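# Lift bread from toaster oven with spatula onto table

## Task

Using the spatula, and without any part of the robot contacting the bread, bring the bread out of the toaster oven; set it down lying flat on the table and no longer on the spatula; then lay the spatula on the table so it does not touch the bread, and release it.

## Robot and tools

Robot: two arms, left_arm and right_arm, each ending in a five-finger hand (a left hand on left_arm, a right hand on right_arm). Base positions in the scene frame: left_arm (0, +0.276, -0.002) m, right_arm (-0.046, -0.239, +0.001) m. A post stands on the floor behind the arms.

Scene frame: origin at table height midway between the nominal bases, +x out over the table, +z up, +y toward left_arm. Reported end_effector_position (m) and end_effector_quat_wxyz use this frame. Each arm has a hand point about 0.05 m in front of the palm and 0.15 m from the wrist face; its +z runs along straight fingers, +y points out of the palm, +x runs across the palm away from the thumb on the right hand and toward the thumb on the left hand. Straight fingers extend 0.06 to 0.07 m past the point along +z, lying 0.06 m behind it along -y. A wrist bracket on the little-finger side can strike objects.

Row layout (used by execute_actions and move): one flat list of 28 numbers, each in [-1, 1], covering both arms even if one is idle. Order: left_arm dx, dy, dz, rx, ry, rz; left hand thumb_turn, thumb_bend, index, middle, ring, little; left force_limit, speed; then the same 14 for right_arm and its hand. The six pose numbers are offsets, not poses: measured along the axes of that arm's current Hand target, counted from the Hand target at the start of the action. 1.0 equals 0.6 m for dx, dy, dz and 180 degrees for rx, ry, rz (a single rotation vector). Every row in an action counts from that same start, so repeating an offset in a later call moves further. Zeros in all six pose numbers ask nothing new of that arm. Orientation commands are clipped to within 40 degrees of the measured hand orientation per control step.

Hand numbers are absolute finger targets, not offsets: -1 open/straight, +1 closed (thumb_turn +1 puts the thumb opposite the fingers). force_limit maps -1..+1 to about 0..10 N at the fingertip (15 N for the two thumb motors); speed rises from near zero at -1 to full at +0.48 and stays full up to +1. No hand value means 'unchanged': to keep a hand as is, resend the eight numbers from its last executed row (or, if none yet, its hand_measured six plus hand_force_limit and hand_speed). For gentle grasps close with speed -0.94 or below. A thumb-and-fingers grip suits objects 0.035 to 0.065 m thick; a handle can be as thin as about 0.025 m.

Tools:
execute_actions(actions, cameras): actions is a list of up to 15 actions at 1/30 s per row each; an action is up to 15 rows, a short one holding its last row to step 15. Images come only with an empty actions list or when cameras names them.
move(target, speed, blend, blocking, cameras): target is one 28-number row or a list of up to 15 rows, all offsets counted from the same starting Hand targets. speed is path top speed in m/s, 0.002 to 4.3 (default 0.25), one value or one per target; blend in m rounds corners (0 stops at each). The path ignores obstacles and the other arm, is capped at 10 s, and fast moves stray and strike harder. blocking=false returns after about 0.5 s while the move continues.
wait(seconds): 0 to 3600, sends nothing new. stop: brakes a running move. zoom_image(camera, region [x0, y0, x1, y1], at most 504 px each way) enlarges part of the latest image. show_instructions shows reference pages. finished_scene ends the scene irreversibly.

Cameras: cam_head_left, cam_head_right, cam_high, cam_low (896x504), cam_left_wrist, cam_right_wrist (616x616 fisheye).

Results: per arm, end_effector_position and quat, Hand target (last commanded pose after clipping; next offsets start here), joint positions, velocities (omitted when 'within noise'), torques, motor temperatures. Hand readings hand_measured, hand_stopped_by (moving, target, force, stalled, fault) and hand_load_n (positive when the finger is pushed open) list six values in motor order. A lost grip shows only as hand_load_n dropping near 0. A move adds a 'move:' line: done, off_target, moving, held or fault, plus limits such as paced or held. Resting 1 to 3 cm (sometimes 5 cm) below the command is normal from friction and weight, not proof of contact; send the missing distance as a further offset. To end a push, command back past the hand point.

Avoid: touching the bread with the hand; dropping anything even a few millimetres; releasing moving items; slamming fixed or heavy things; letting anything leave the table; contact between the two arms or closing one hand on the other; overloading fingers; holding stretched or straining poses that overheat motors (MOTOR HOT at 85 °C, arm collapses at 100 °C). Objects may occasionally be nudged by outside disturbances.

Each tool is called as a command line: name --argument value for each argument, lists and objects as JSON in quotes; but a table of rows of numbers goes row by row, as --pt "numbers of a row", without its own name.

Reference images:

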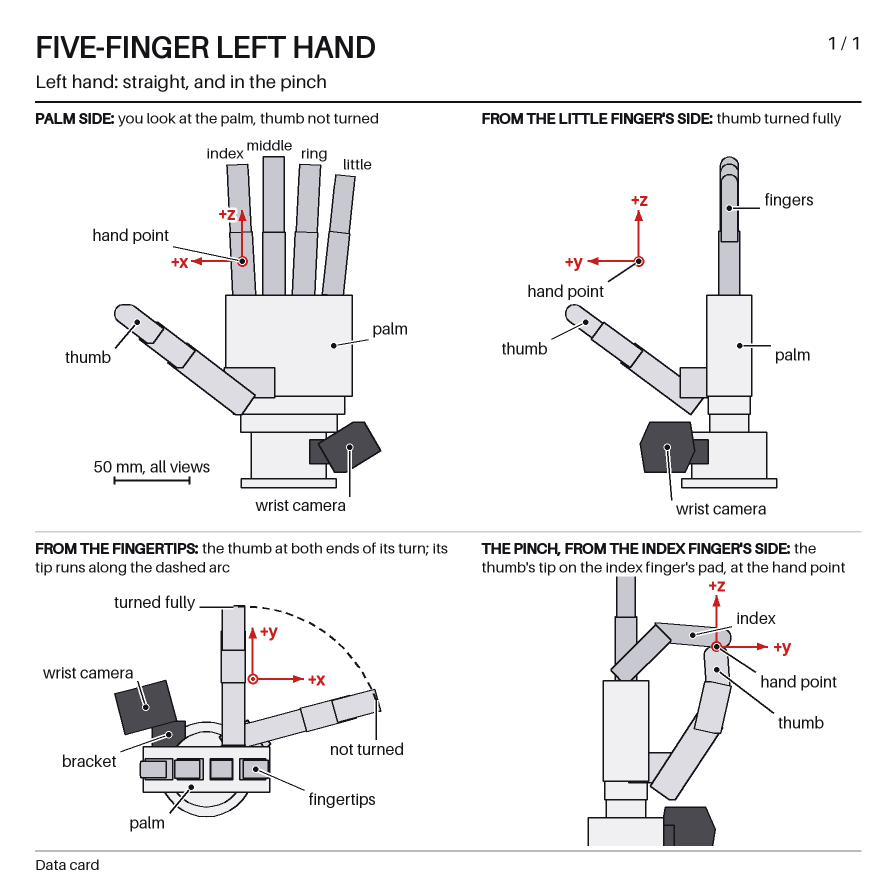

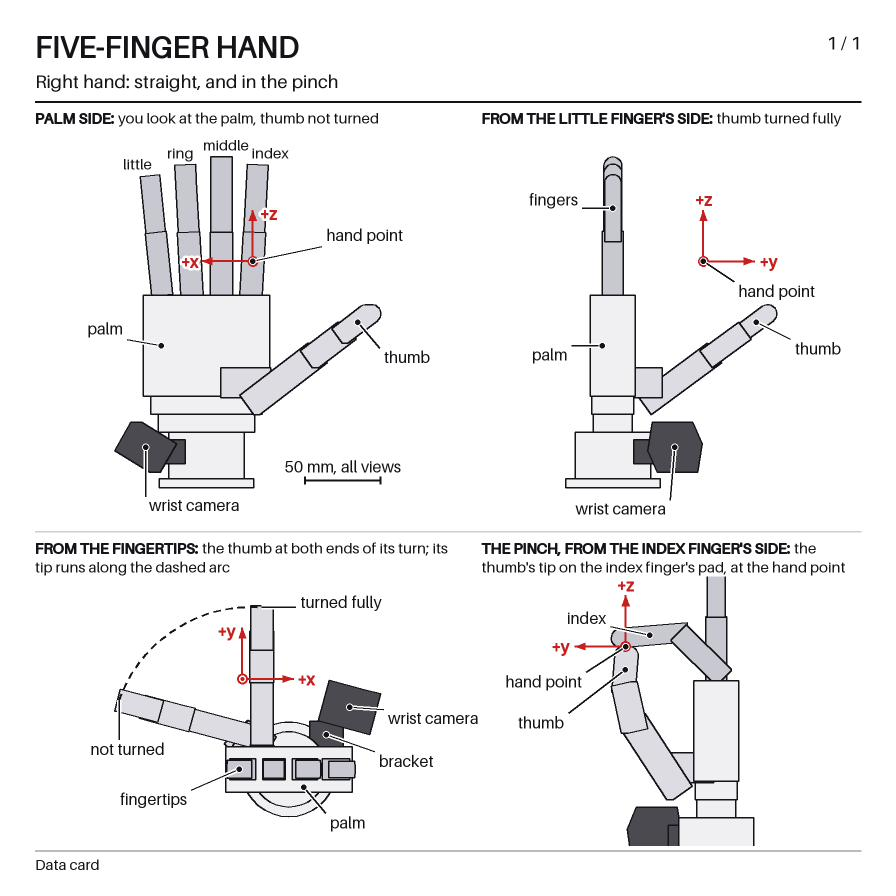

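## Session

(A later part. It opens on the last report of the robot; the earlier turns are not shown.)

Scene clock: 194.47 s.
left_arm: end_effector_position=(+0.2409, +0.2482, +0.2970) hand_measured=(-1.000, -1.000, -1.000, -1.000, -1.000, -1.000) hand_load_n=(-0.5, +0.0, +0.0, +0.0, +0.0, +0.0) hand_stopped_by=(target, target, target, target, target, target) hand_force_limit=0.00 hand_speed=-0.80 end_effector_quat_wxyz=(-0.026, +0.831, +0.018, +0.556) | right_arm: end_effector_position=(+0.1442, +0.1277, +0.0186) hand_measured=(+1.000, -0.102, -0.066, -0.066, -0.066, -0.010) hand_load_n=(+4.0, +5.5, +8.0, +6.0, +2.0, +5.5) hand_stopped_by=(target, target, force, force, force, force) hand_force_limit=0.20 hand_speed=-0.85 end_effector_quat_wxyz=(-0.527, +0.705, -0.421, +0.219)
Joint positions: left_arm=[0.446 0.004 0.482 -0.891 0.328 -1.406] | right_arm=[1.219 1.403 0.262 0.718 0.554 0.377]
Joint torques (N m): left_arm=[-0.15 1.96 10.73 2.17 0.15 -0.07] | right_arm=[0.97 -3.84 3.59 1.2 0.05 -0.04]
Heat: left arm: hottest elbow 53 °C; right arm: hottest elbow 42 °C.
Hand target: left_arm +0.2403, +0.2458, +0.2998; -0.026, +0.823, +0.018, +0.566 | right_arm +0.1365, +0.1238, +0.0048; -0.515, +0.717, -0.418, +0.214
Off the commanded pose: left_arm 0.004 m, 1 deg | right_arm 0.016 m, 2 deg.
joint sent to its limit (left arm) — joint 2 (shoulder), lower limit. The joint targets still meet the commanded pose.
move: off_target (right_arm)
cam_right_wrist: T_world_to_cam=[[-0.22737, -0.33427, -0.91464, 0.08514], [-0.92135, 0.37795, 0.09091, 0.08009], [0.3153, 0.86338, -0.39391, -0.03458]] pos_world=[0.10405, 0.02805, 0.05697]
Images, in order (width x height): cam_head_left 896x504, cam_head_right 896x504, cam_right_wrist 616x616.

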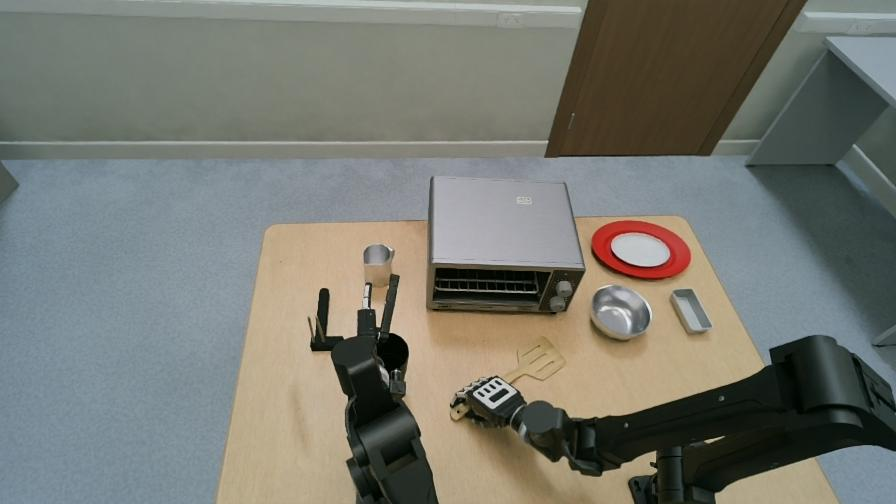

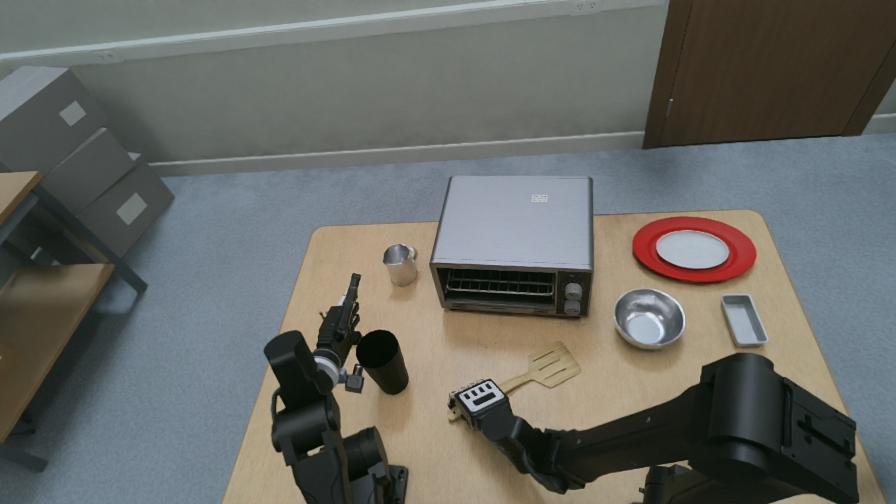

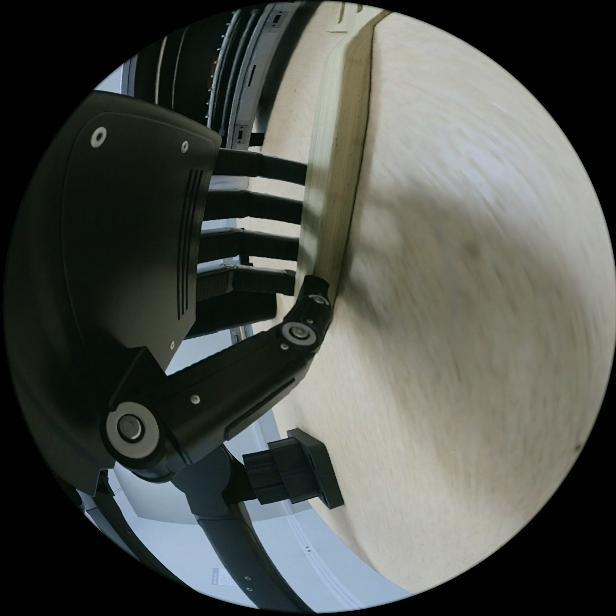

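zoom_image --camera "cam_head_right" --region '[430, 360, 500, 430]'

Scaled by 7.200 from the camera's image (finer frame: 1280x720).

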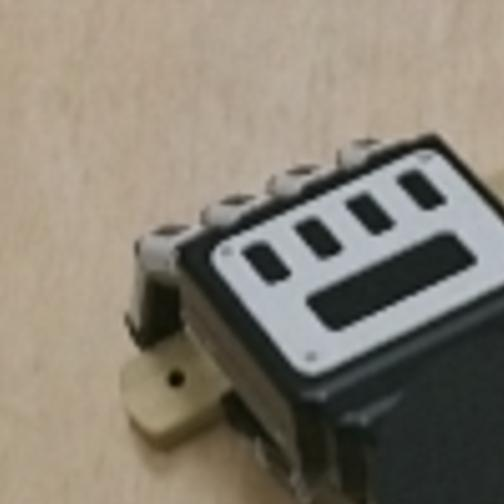

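move --target '[0,0,0,0,0,0,-1,-1,-1,-1,-1,-1,0,-0.8,0,0,0,0,0,0,1,-0.1,0.35,0.35,0.35,0.35,0.75,-0.88]' --cameras '["cam_right_wrist"]'

Scene clock: 195.63 s.
left_arm: end_effector_position=(+0.2409, +0.2482, +0.2970) hand_measured=(-1.000, -1.000, -1.000, -1.000, -1.000, -1.000) hand_load_n=(+0.0, +0.0, +0.0, +0.0, +0.0, +0.0) hand_stopped_by=(target, target, target, target, target, target) hand_force_limit=0.00 hand_speed=-0.80 end_effector_quat_wxyz=(-0.026, +0.831, +0.018, +0.556) | right_arm: end_effector_position=(+0.1444, +0.1292, +0.0207) hand_measured=(+1.000, -0.102, -0.048, -0.036, +0.008, +0.120) hand_load_n=(+9.5, +12.5, +9.5, +7.0, +5.5, +8.5) hand_stopped_by=(target, target, force, force, force, force) hand_force_limit=0.75 hand_speed=-0.88 end_effector_quat_wxyz=(-0.531, +0.701, -0.424, +0.216)
Joint positions: left_arm=[0.446 0.004 0.482 -0.891 0.328 -1.406] | right_arm=[1.219 1.403 0.262 0.726 0.554 0.385]
Joint torques (N m): left_arm=[-0.09 1.96 10.76 2.15 0.15 -0.07] | right_arm=[0.73 -3.78 3.56 0.83 0.08 -0.08]
Heat: left arm: hottest elbow 53 °C; right arm: hottest elbow 41 °C.
Hand target: left_arm +0.2403, +0.2458, +0.2998; -0.026, +0.823, +0.018, +0.566 | right_arm +0.1365, +0.1238, +0.0048; -0.515, +0.717, -0.418, +0.214
Off the commanded pose: left_arm 0.004 m, 1 deg | right_arm 0.019 m, 3 deg.
joint sent to its limit (left arm) — joint 2 (shoulder), lower limit. The joint targets still meet the commanded pose.
move: done
cam_right_wrist: T_world_to_cam=[[-0.22954, -0.32172, -0.91859, 0.08637], [-0.92037, 0.37875, 0.09733, 0.07919], [0.3166, 0.86778, -0.38304, -0.03614]] pos_world=[0.10415, 0.02915, 0.05779]

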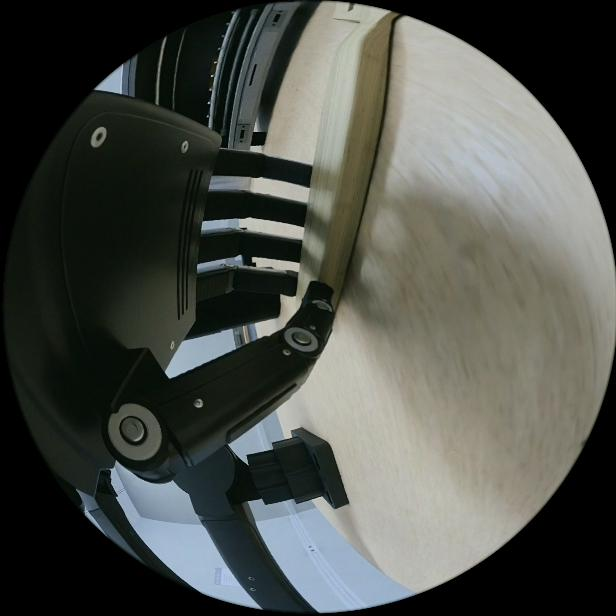

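move --target '[0,0,0,0,0,0,-1,-1,-1,-1,-1,-1,0,-0.8,-0.0131,-0.0872,-0.0044,0,0,0,1,-0.1,0.35,0.35,0.35,0.35,0.75,-0.88]' --speed 0.05 --cameras '["cam_right_wrist","cam_head_right","cam_head_left"]'

Scene clock: 197.47 s.
left_arm: end_effector_position=(+0.2409, +0.2482, +0.2970) hand_measured=(-1.000, -1.000, -1.000, -1.000, -1.000, -1.000) hand_load_n=(+0.0, +0.0, +0.0, +0.0, +0.0, +0.0) hand_stopped_by=(target, target, target, target, target, target) hand_force_limit=0.00 hand_speed=-0.80 end_effector_quat_wxyz=(-0.026, +0.831, +0.018, +0.556) | right_arm: end_effector_position=(+0.1396, +0.1217, +0.0363) hand_measured=(+1.000, -0.104, -0.048, -0.036, +0.010, +0.120) hand_load_n=(+8.5, +17.0, +7.0, +6.0, +3.5, +6.5) hand_stopped_by=(target, target, force, force, force, force) hand_force_limit=0.75 hand_speed=-0.88 end_effector_quat_wxyz=(-0.502, +0.726, -0.420, +0.211)
Joint positions: left_arm=[0.446 0.004 0.482 -0.891 0.328 -1.406] | right_arm=[1.208 1.241 0.294 0.459 0.52 0.385]
Joint torques (N m): left_arm=[-0.26 1.9 10.78 2.14 0.15 -0.07] | right_arm=[-1.2 -6.07 8.66 0.69 0.27 -0.26]
Heat: left arm: hottest elbow 53 °C; right arm: hottest elbow 41 °C.
Hand target: left_arm +0.2403, +0.2458, +0.2998; -0.026, +0.823, +0.018, +0.566 | right_arm +0.1499, +0.1351, +0.0549; -0.515, +0.717, -0.418, +0.214
Off the commanded pose: left_arm 0.004 m, 1 deg | right_arm 0.025 m, 2 deg.
joint sent to its limit (left arm) — joint 2 (shoulder), lower limit. The joint targets still meet the commanded pose.
move: off_target (right_arm)
cam_right_wrist: T_world_to_cam=[[-0.25792, -0.38411, -0.88653, 0.10762], [-0.92341, 0.36794, 0.10923, 0.0774], [0.28424, 0.84681, -0.44959, -0.01262]] pos_world=[0.10282, 0.02354, 0.08128]
Images, in order (width x height): cam_head_left 896x504, cam_head_right 896x504, cam_right_wrist 616x616.

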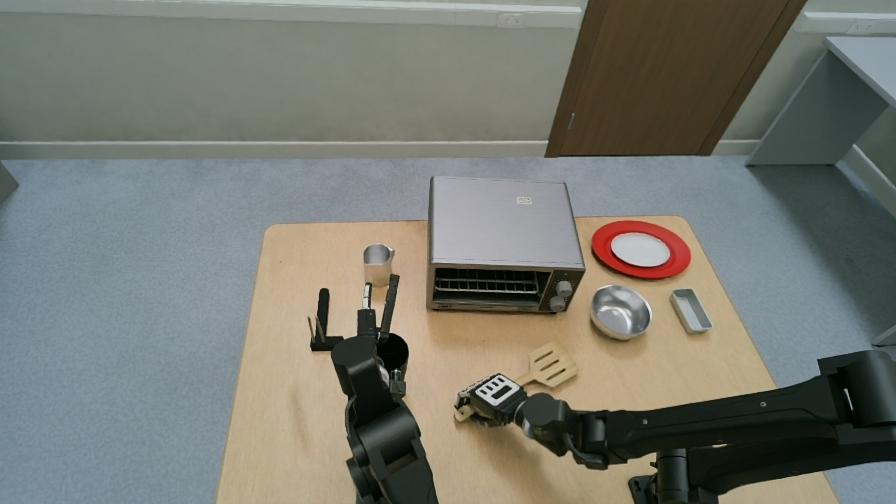

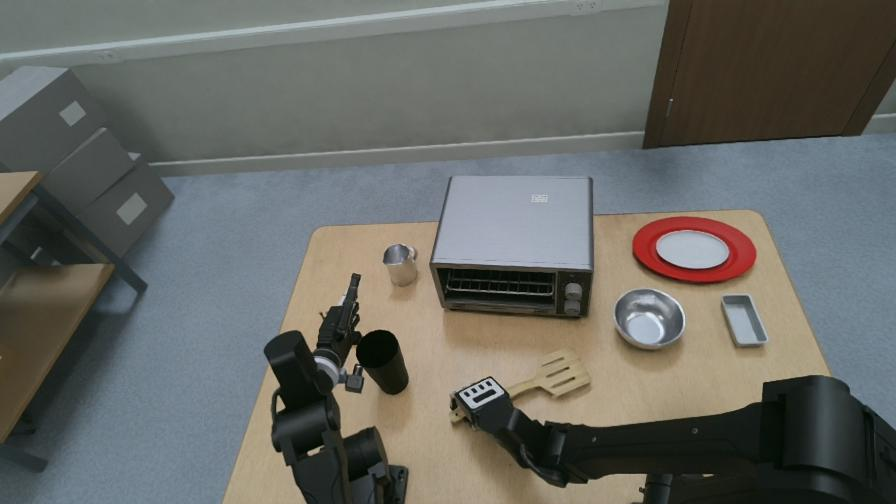

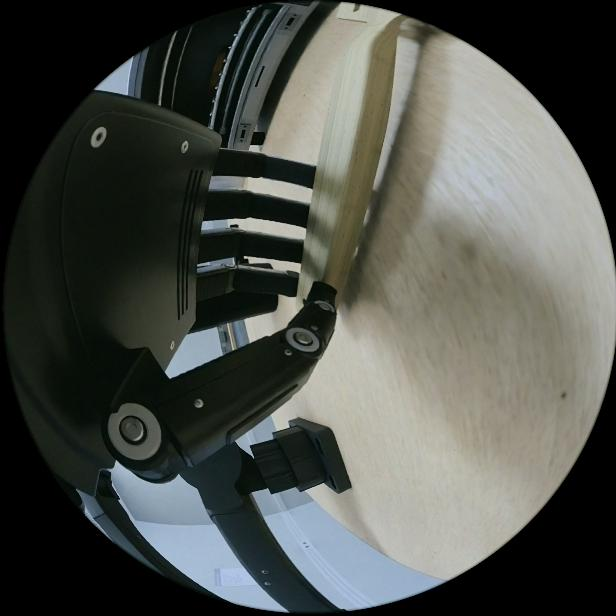

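zoom_image --camera "cam_head_right" --region '[440, 330, 610, 430]'

zoom_image --camera "cam_head_left" --region '[440, 330, 610, 430]'

zoom_image --camera "cam_right_wrist" --region '[200, 180, 460, 400]'

Scaled by 2.965 from the camera's image (finer frame: 1280x720).

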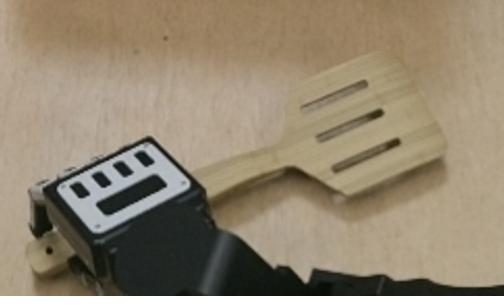

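Scaled by 2.965 from the camera's image (finer frame: 1280x720).

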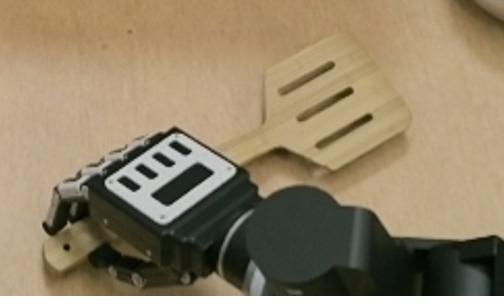

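Scaled by 1.938 from the camera's image (finer frame: 880x880).

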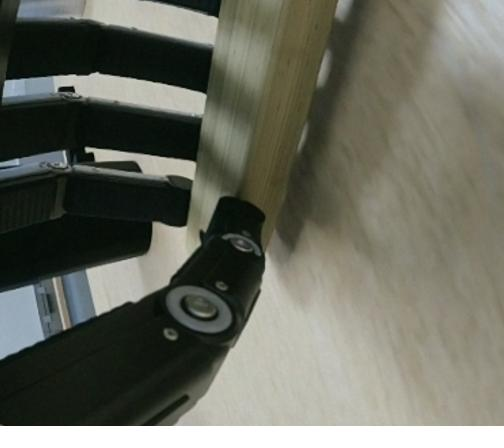

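move --target '[0,0,0,0,0,0,-1,-1,-1,-1,-1,-1,0,-0.8,0.0005,-0.1089,-0.0225,0,0,0,1,-0.1,0.35,0.35,0.35,0.35,0.75,-0.88]' --speed 0.06 --cameras '["cam_right_wrist","cam_head_right","cam_head_left","cam_left_wrist"]'

Scene clock: 199.63 s.
left_arm: end_effector_position=(+0.2409, +0.2482, +0.2970) hand_measured=(-1.000, -1.000, -1.000, -1.000, -1.000, -1.000) hand_load_n=(+0.0, +0.0, +0.0, +0.0, +0.0, +0.0) hand_stopped_by=(target, target, target, target, target, target) hand_force_limit=0.00 hand_speed=-0.80 end_effector_quat_wxyz=(-0.026, +0.831, +0.018, +0.556) | right_arm: end_effector_position=(+0.1537, +0.1224, +0.0936) hand_measured=(+1.000, -0.104, -0.048, -0.036, +0.010, +0.120) hand_load_n=(+8.5, +17.0, +7.0, +5.5, +3.0, +6.0) hand_stopped_by=(target, target, force, force, force, force) hand_force_limit=0.75 hand_speed=-0.88 end_effector_quat_wxyz=(-0.498, +0.728, -0.421, +0.210)
Joint positions: left_arm=[0.446 0.004 0.482 -0.891 0.328 -1.406] | right_arm=[1.156 1.046 0.389 0.172 0.474 0.361]
Joint torques (N m): left_arm=[-0.15 1.85 10.76 2.17 0.15 -0.07] | right_arm=[-1.14 -5.42 10.86 0.77 0.23 -0.27]
Heat: left arm: hottest elbow 53 °C; right arm: hottest elbow 42 °C.
Hand target: left_arm +0.2403, +0.2458, +0.2998; -0.026, +0.823, +0.018, +0.566 | right_arm +0.1648, +0.1352, +0.1200; -0.515, +0.717, -0.418, +0.214
Off the commanded pose: left_arm 0.004 m, 1 deg | right_arm 0.031 m, 2 deg.
joint sent to its limit (left arm) — joint 2 (shoulder), lower limit. The joint targets still meet the commanded pose.
move: off_target (right_arm)
cam_left_wrist: T_world_to_cam=[[0.00182, 0.95691, 0.29038, -0.32329], [-0.13639, -0.28743, 0.94804, -0.1741], [0.99065, -0.04133, 0.12999, -0.14985]] pos_world=[0.12529, 0.25312, 0.27841]
cam_right_wrist: T_world_to_cam=[[-0.26299, -0.38985, -0.88253, 0.16341], [-0.92256, 0.36932, 0.11177, 0.08337], [0.28236, 0.84357, -0.45679, 0.00981]] pos_world=[0.11712, 0.02464, 0.13937]
Images, in order (width x height): cam_head_left 896x504, cam_head_right 896x504, cam_left_wrist 616x616, cam_right_wrist 616x616.

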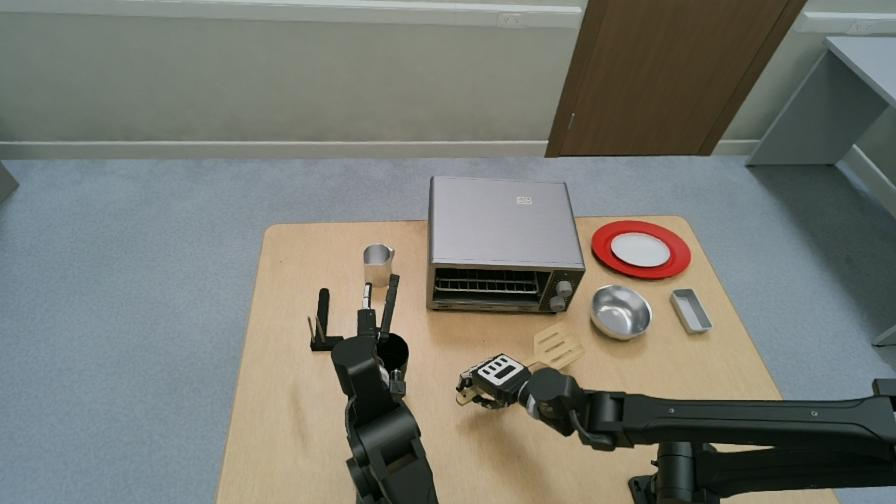

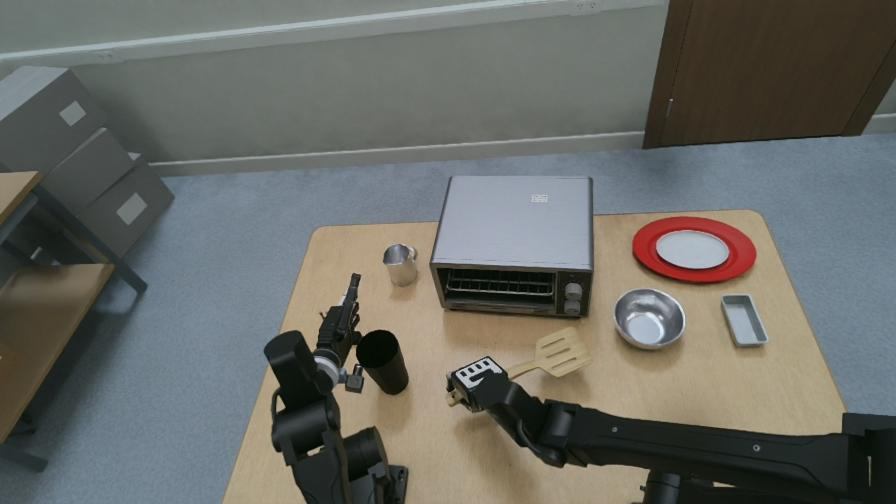

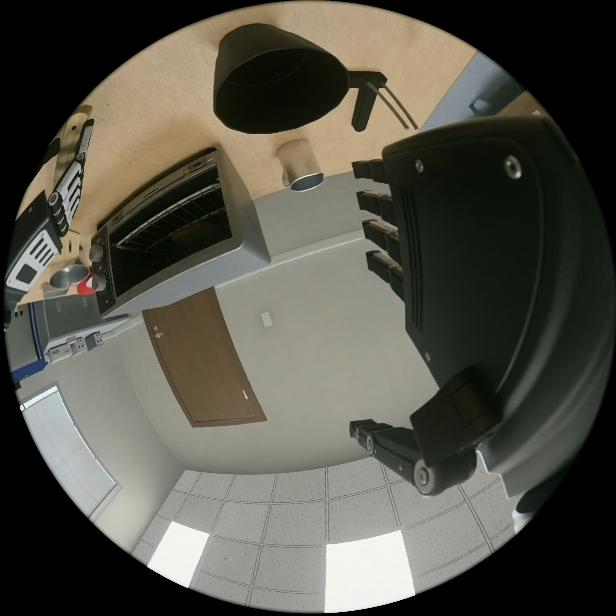

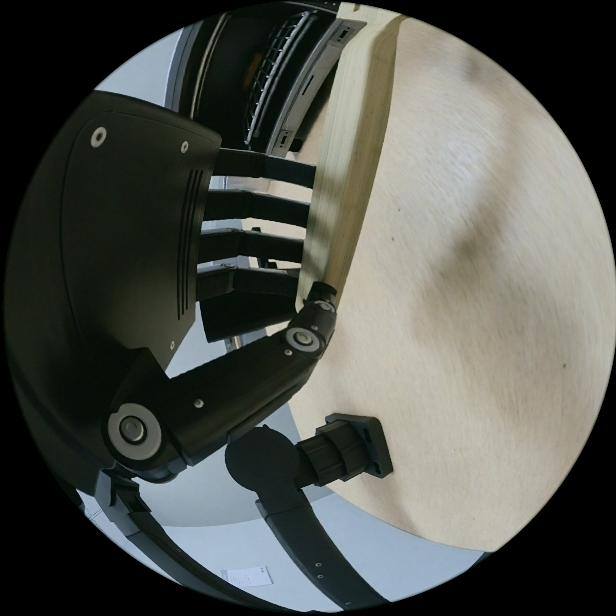

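move --target '[0,0,0,0,0,0,-1,-1,-1,-1,-1,-1,0,-0.8,-0.0150,-0.0508,-0.0482,-0.0344,-0.2549,-0.1049,1,-0.1,0.35,0.35,0.35,0.35,0.75,-0.88]' --speed 0.15 --cameras '["cam_right_wrist","cam_head_right","cam_head_left","cam_left_wrist"]'

Scene clock: 203.87 s.
left_arm: end_effector_position=(+0.2409, +0.2482, +0.2970) hand_measured=(-1.000, -1.000, -1.000, -1.000, -1.000, -1.000) hand_load_n=(+0.0, +0.0, +0.0, +0.0, +0.0, +0.0) hand_stopped_by=(target, target, target, target, target, target) hand_force_limit=0.00 hand_speed=-0.80 end_effector_quat_wxyz=(-0.026, +0.831, +0.018, +0.556) | right_arm: end_effector_position=(+0.1333, +0.1204, +0.1417) hand_measured=(+1.000, -0.104, -0.048, -0.036, +0.010, +0.120) hand_load_n=(+8.5, +17.0, +7.0, +5.5, +3.5, +6.0) hand_stopped_by=(target, target, force, force, force, force) hand_force_limit=0.75 hand_speed=-0.88 end_effector_quat_wxyz=(-0.547, +0.831, -0.086, -0.038)
Joint positions: left_arm=[0.446 0.004 0.482 -0.891 0.328 -1.406] | right_arm=[0.737 1.07 0.553 -0.032 -0.704 -0.204]
Joint torques (N m): left_arm=[-0.09 1.9 10.8 2.13 0.15 -0.06] | right_arm=[-1.44 -4.54 11.85 0.66 -0.32 -0.29]
Heat: left arm: hottest elbow 53 °C; right arm: hottest elbow 43 °C.
Hand target: left_arm +0.2403, +0.2458, +0.2998; -0.026, +0.823, +0.018, +0.566 | right_arm +0.1501, +0.1299, +0.1599; -0.557, +0.826, -0.076, -0.023
Off the commanded pose: left_arm 0.004 m, 1 deg | right_arm 0.027 m, 2 deg.
joint sent to its limit (left arm) — joint 2 (shoulder), lower limit. The joint targets still meet the commanded pose.
move: off_target (right_arm)
cam_left_wrist: T_world_to_cam=[[0.00182, 0.95691, 0.29038, -0.32329], [-0.13639, -0.28743, 0.94804, -0.1741], [0.99065, -0.04133, 0.12999, -0.14985]] pos_world=[0.12529, 0.25312, 0.27841]
cam_right_wrist: T_world_to_cam=[[0.08957, -0.43393, -0.89648, 0.16002], [-0.87168, -0.46959, 0.14021, 0.15014], [-0.48182, 0.76889, -0.42031, 0.14494]] pos_world=[0.18637, 0.0285, 0.18332]
Images, in order (width x height): cam_head_left 896x504, cam_head_right 896x504, cam_left_wrist 616x616, cam_right_wrist 616x616.

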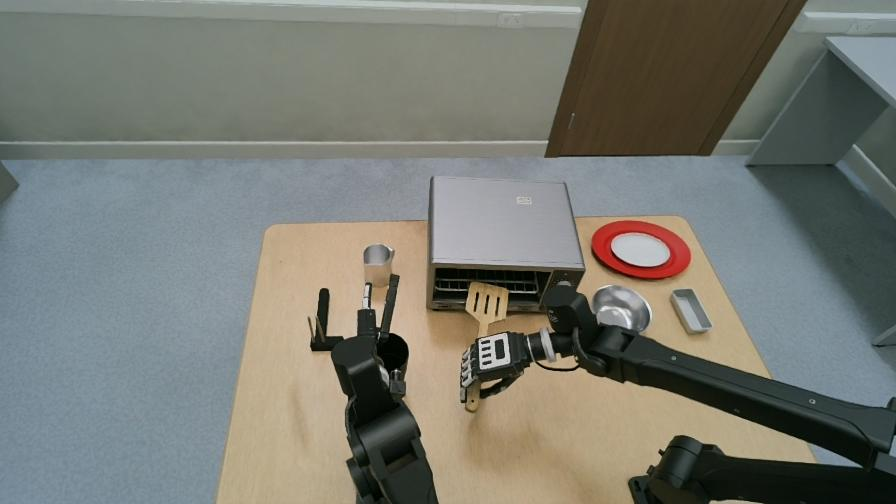

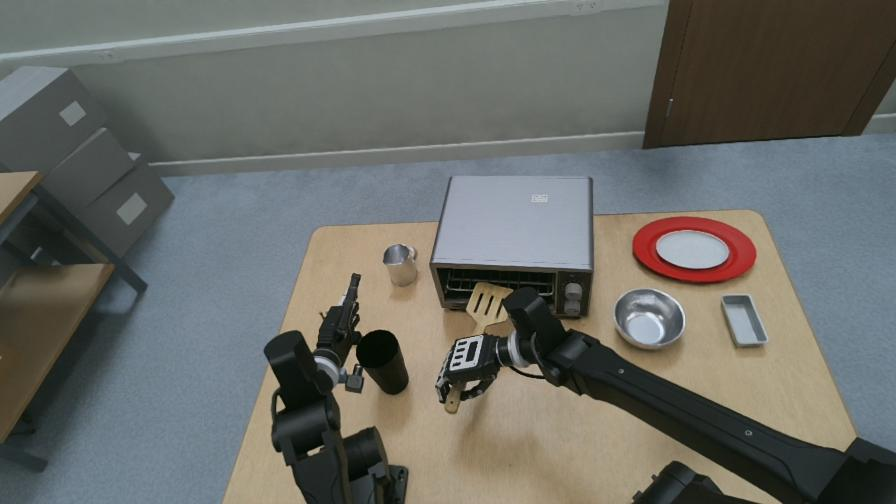

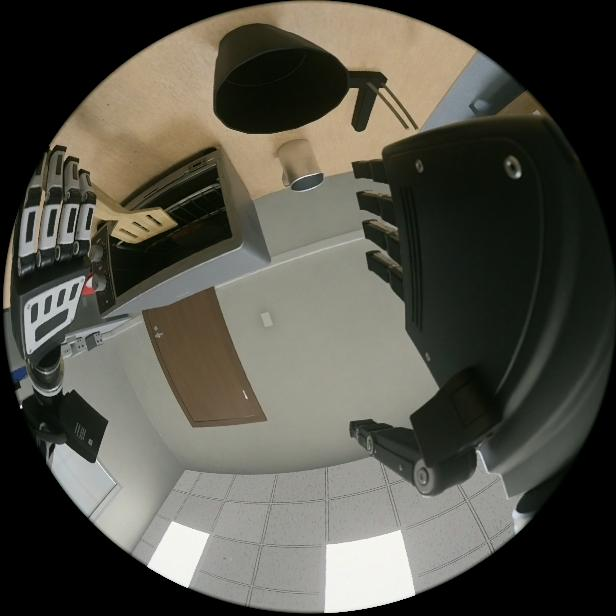

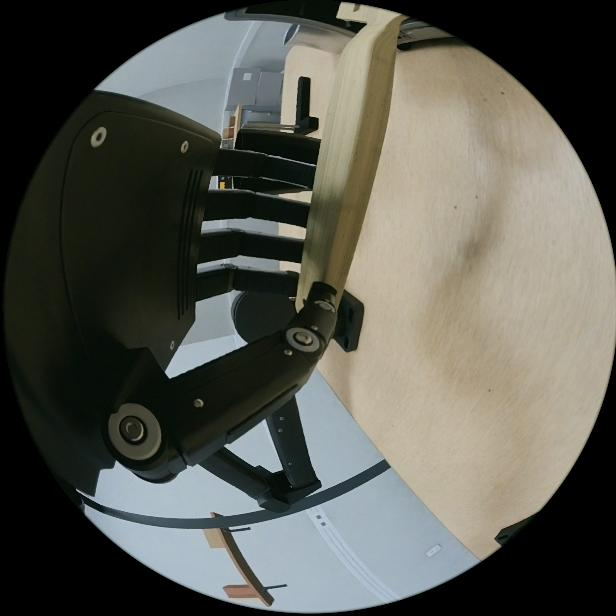

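zoom_image --camera "cam_head_right" --region '[430, 260, 600, 430]'

zoom_image --camera "cam_head_left" --region '[430, 260, 600, 430]'

zoom_image --camera "cam_left_wrist" --region '[20, 140, 250, 340]'

Scaled by 2.965 from the camera's image (finer frame: 1280x720).

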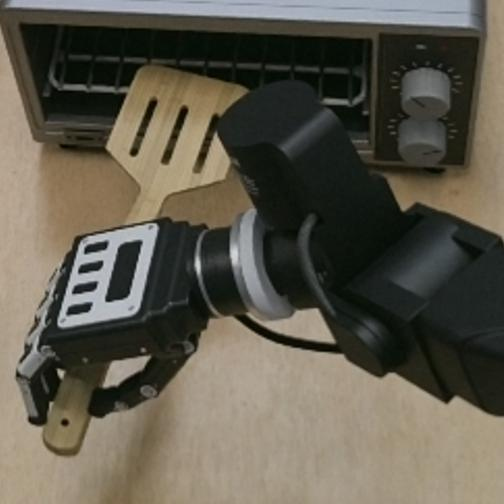

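Scaled by 2.965 from the camera's image (finer frame: 1280x720).

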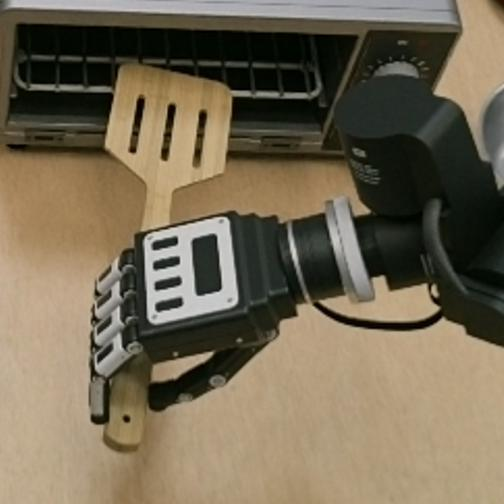

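Scaled by 2.191 from the camera's image (finer frame: 880x880).

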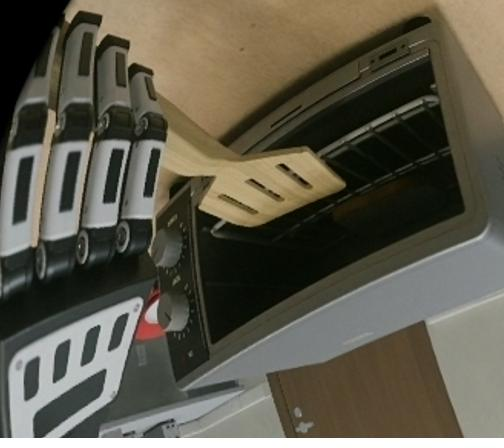

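move --target '[0,0,0,0,0,0,-1,-1,-1,-1,-1,-1,0,-0.8,0.1394,-0.0153,0.0360,0,0,0,1,-0.1,0.35,0.35,0.35,0.35,0.75,-0.88]' --speed 0.08 --cameras '["cam_head_right","cam_head_left","cam_left_wrist"]'

zoom_image --camera "cam_left_wrist" --region '[80, 150, 250, 300]'

zoom_image --camera "cam_head_right" --region '[430, 260, 600, 430]'

Scene clock: 206.23 s.
left_arm: end_effector_position=(+0.2409, +0.2482, +0.2970) hand_measured=(-1.000, -1.000, -1.000, -1.000, -1.000, -1.000) hand_load_n=(+0.0, -0.5, +0.0, +0.5, +0.0, +0.0) hand_stopped_by=(target, target, target, target, target, target) hand_force_limit=0.00 hand_speed=-0.80 end_effector_quat_wxyz=(-0.026, +0.831, +0.018, +0.556) | right_arm: end_effector_position=(+0.2156, +0.1358, +0.1340) hand_measured=(+1.000, -0.104, -0.048, -0.036, +0.010, +0.120) hand_load_n=(+8.5, +17.0, +7.0, +5.5, +3.0, +6.0) hand_stopped_by=(target, target, force, force, force, force) hand_force_limit=0.75 hand_speed=-0.88 end_effector_quat_wxyz=(-0.546, +0.832, -0.090, -0.041)
Joint positions: left_arm=[0.446 0.004 0.482 -0.891 0.328 -1.406] | right_arm=[0.614 1.31 0.725 -0.032 -0.808 -0.291]
Joint torques (N m): left_arm=[-0.09 2.02 10.76 2.17 0.15 -0.06] | right_arm=[-0.67 -7.18 11.28 1.02 -0.36 -0.26]
Heat: left arm: hottest elbow 53 °C; right arm: hottest elbow 43 °C.
Hand target: left_arm +0.2403, +0.2458, +0.2998; -0.026, +0.823, +0.018, +0.566 | right_arm +0.2350, +0.1449, +0.1498; -0.557, +0.826, -0.076, -0.023
Off the commanded pose: left_arm 0.004 m, 1 deg | right_arm 0.027 m, 3 deg.
joint sent to its limit (left arm) — joint 2 (shoulder), lower limit. The joint targets still meet the commanded pose.
move: off_target (right_arm)
cam_left_wrist: T_world_to_cam=[[0.00182, 0.95691, 0.29038, -0.32329], [-0.13639, -0.28743, 0.94804, -0.1741], [0.99065, -0.04133, 0.12999, -0.14985]] pos_world=[0.12529, 0.25312, 0.27841]
Images, in order (width x height): cam_head_left 896x504, cam_head_right 896x504, cam_left_wrist 616x616.

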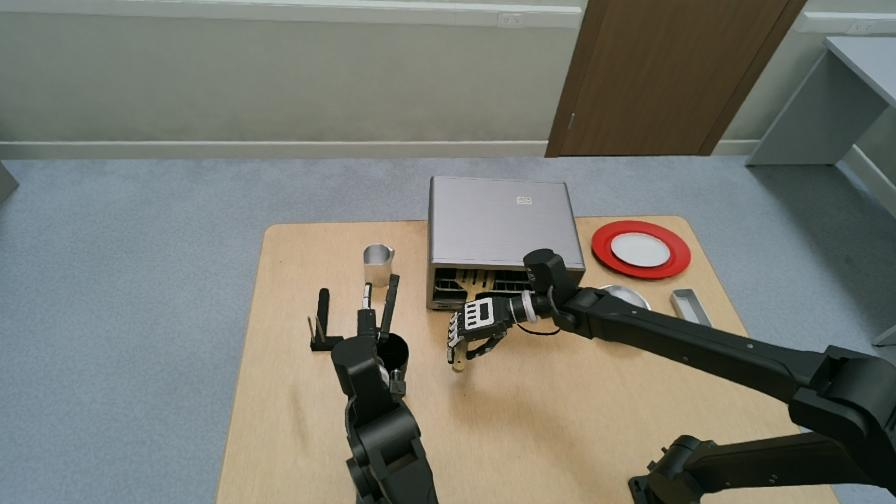

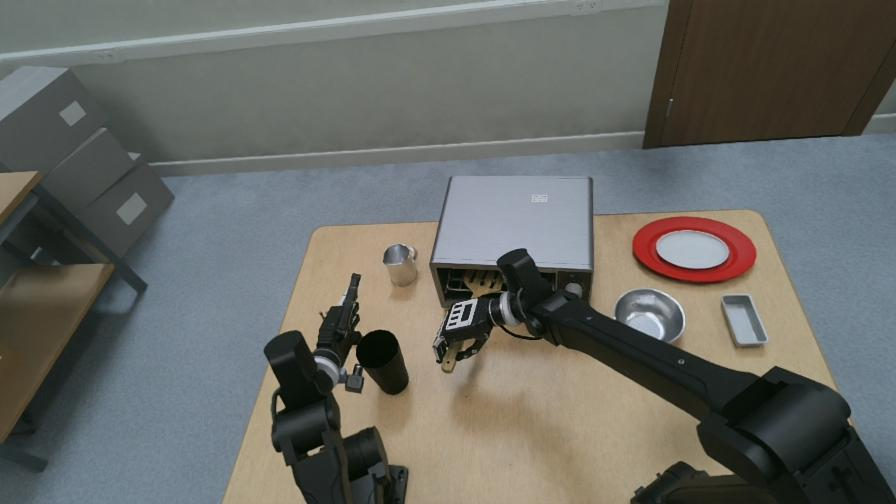

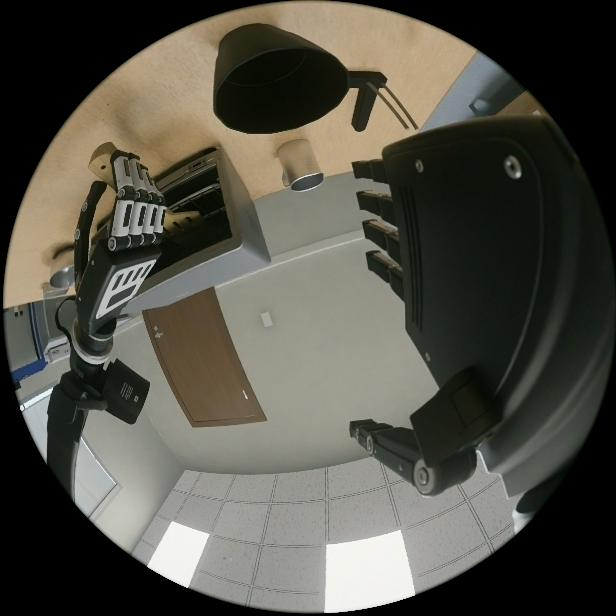

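Scaled by 2.965 from the camera's image (finer frame: 880x880).

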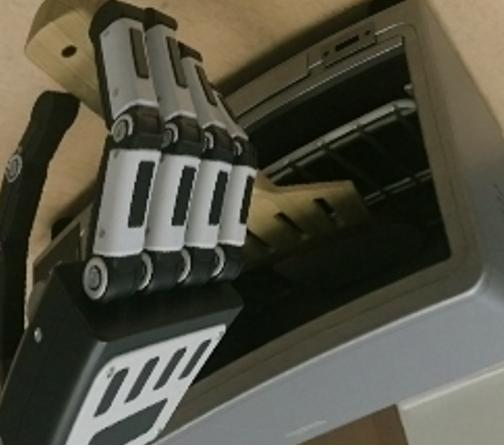

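Scaled by 2.965 from the camera's image (finer frame: 1280x720).

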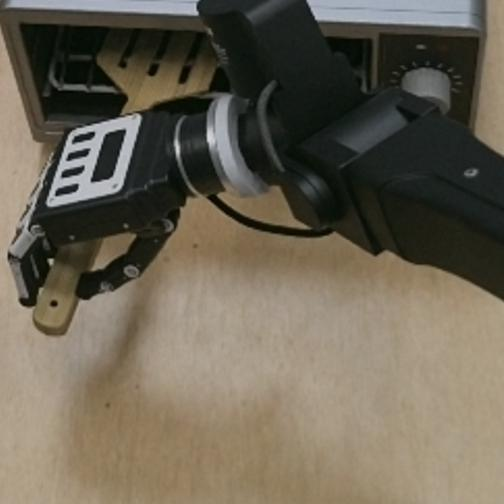

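move --target '[0,0,0,0,0,0,-1,-1,-1,-1,-1,-1,0,-0.8,0.0072,0.0505,0.0207,0,0,0,1,-0.1,0.35,0.35,0.35,0.35,0.75,-0.88]' --speed 0.05 --cameras '["cam_head_right","cam_head_left","cam_left_wrist","cam_low"]'

zoom_image --camera "cam_left_wrist" --region '[80, 150, 250, 300]'

zoom_image --camera "cam_head_right" --region '[430, 260, 600, 430]'

Scene clock: 207.57 s.
left_arm: end_effector_position=(+0.2409, +0.2482, +0.2970) hand_measured=(-1.000, -1.000, -1.000, -1.000, -1.000, -1.000) hand_load_n=(+0.0, +0.0, +0.0, +0.0, +0.0, +0.0) hand_stopped_by=(target, target, target, target, target, target) hand_force_limit=0.00 hand_speed=-0.80 end_effector_quat_wxyz=(-0.026, +0.831, +0.018, +0.556) | right_arm: end_effector_position=(+0.2270, +0.1441, +0.1177) hand_measured=(+1.000, -0.104, -0.048, -0.036, +0.010, +0.120) hand_load_n=(+8.5, +17.0, +7.5, +5.5, +3.5, +6.0) hand_stopped_by=(target, target, force, force, force, force) hand_force_limit=0.75 hand_speed=-0.88 end_effector_quat_wxyz=(-0.552, +0.829, -0.084, -0.034)
Joint positions: left_arm=[0.446 0.004 0.482 -0.891 0.328 -1.406] | right_arm=[0.614 1.375 0.726 0.053 -0.808 -0.294]
Joint torques (N m): left_arm=[-0.15 1.9 10.74 2.11 0.15 -0.08] | right_arm=[-1.26 -7.82 7.49 1.92 -0.37 -0.26]
Heat: left arm: hottest elbow 53 °C; right arm: hottest elbow 43 °C.
Hand target: left_arm +0.2403, +0.2458, +0.2998; -0.026, +0.823, +0.018, +0.566 | right_arm +0.2353, +0.1449, +0.1169; -0.557, +0.826, -0.076, -0.023
Off the commanded pose: left_arm 0.004 m, 1 deg | right_arm 0.008 m, 2 deg.
joint sent to its limit (left arm) — joint 2 (shoulder), lower limit. The joint targets still meet the commanded pose.
move: done
cam_left_wrist: T_world_to_cam=[[0.00182, 0.95691, 0.29038, -0.32329], [-0.13639, -0.28743, 0.94804, -0.1741], [0.99065, -0.04133, 0.12999, -0.14985]] pos_world=[0.12529, 0.25312, 0.27841]
Images, in order (width x height): cam_head_left 896x504, cam_head_right 896x504, cam_low 896x504, cam_left_wrist 616x616.

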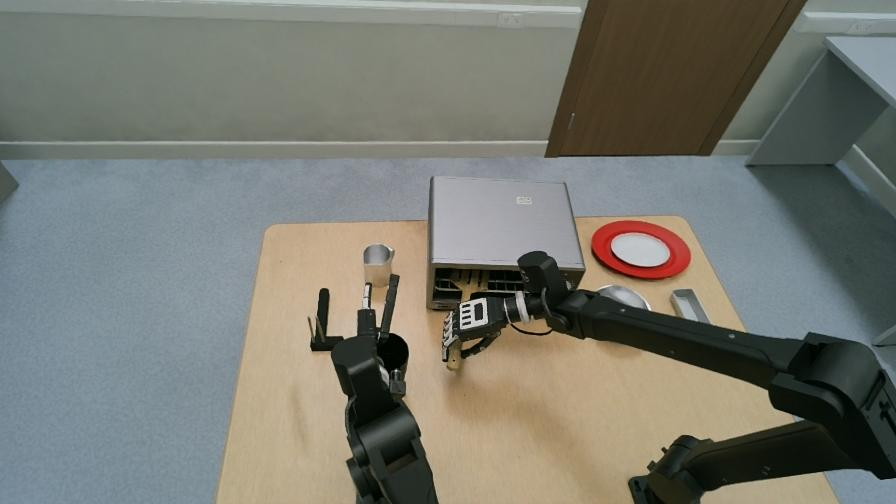

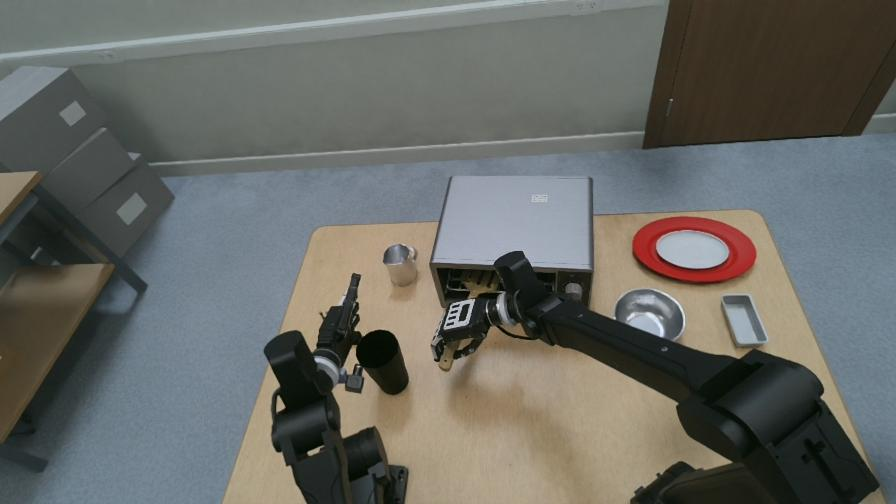

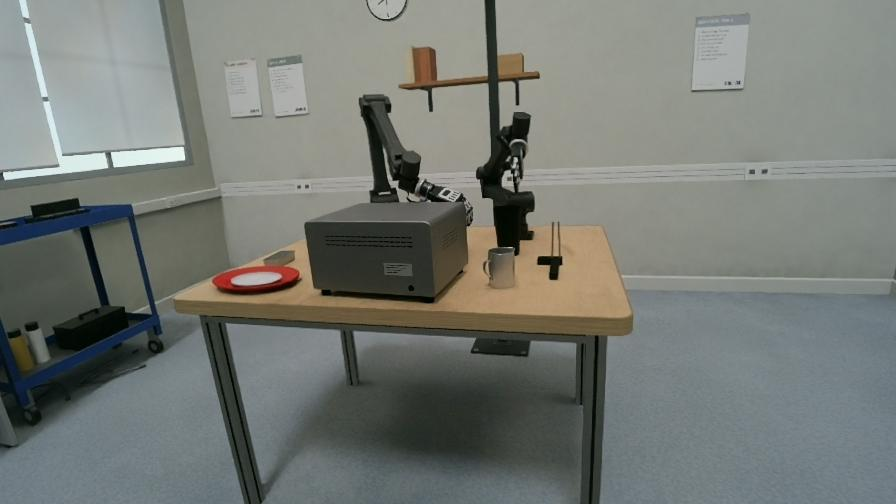

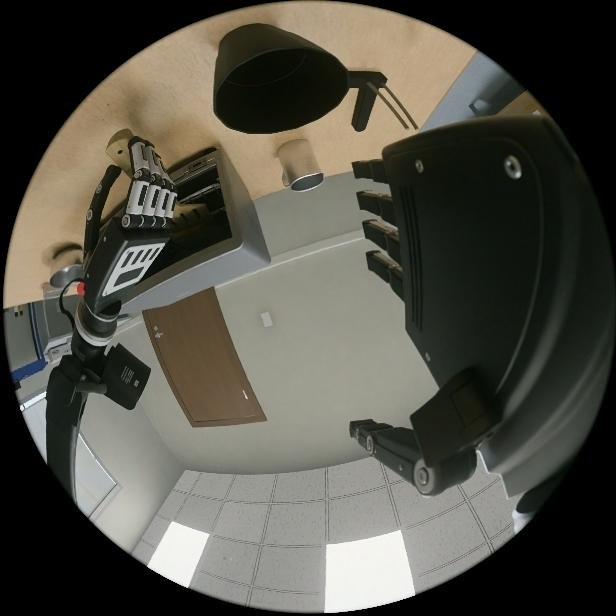

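Scaled by 2.965 from the camera's image (finer frame: 880x880).

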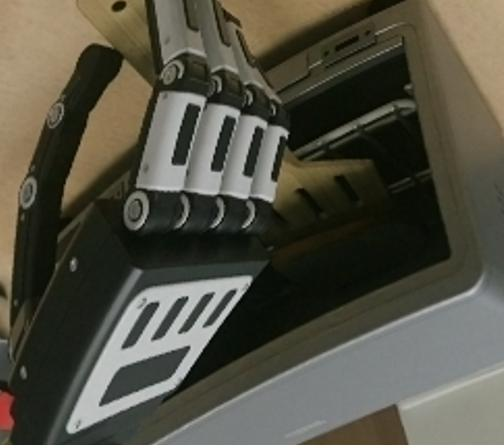

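Scaled by 2.965 from the camera's image (finer frame: 1280x720).

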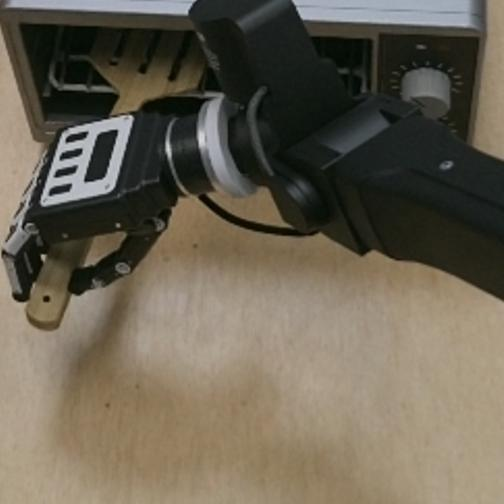

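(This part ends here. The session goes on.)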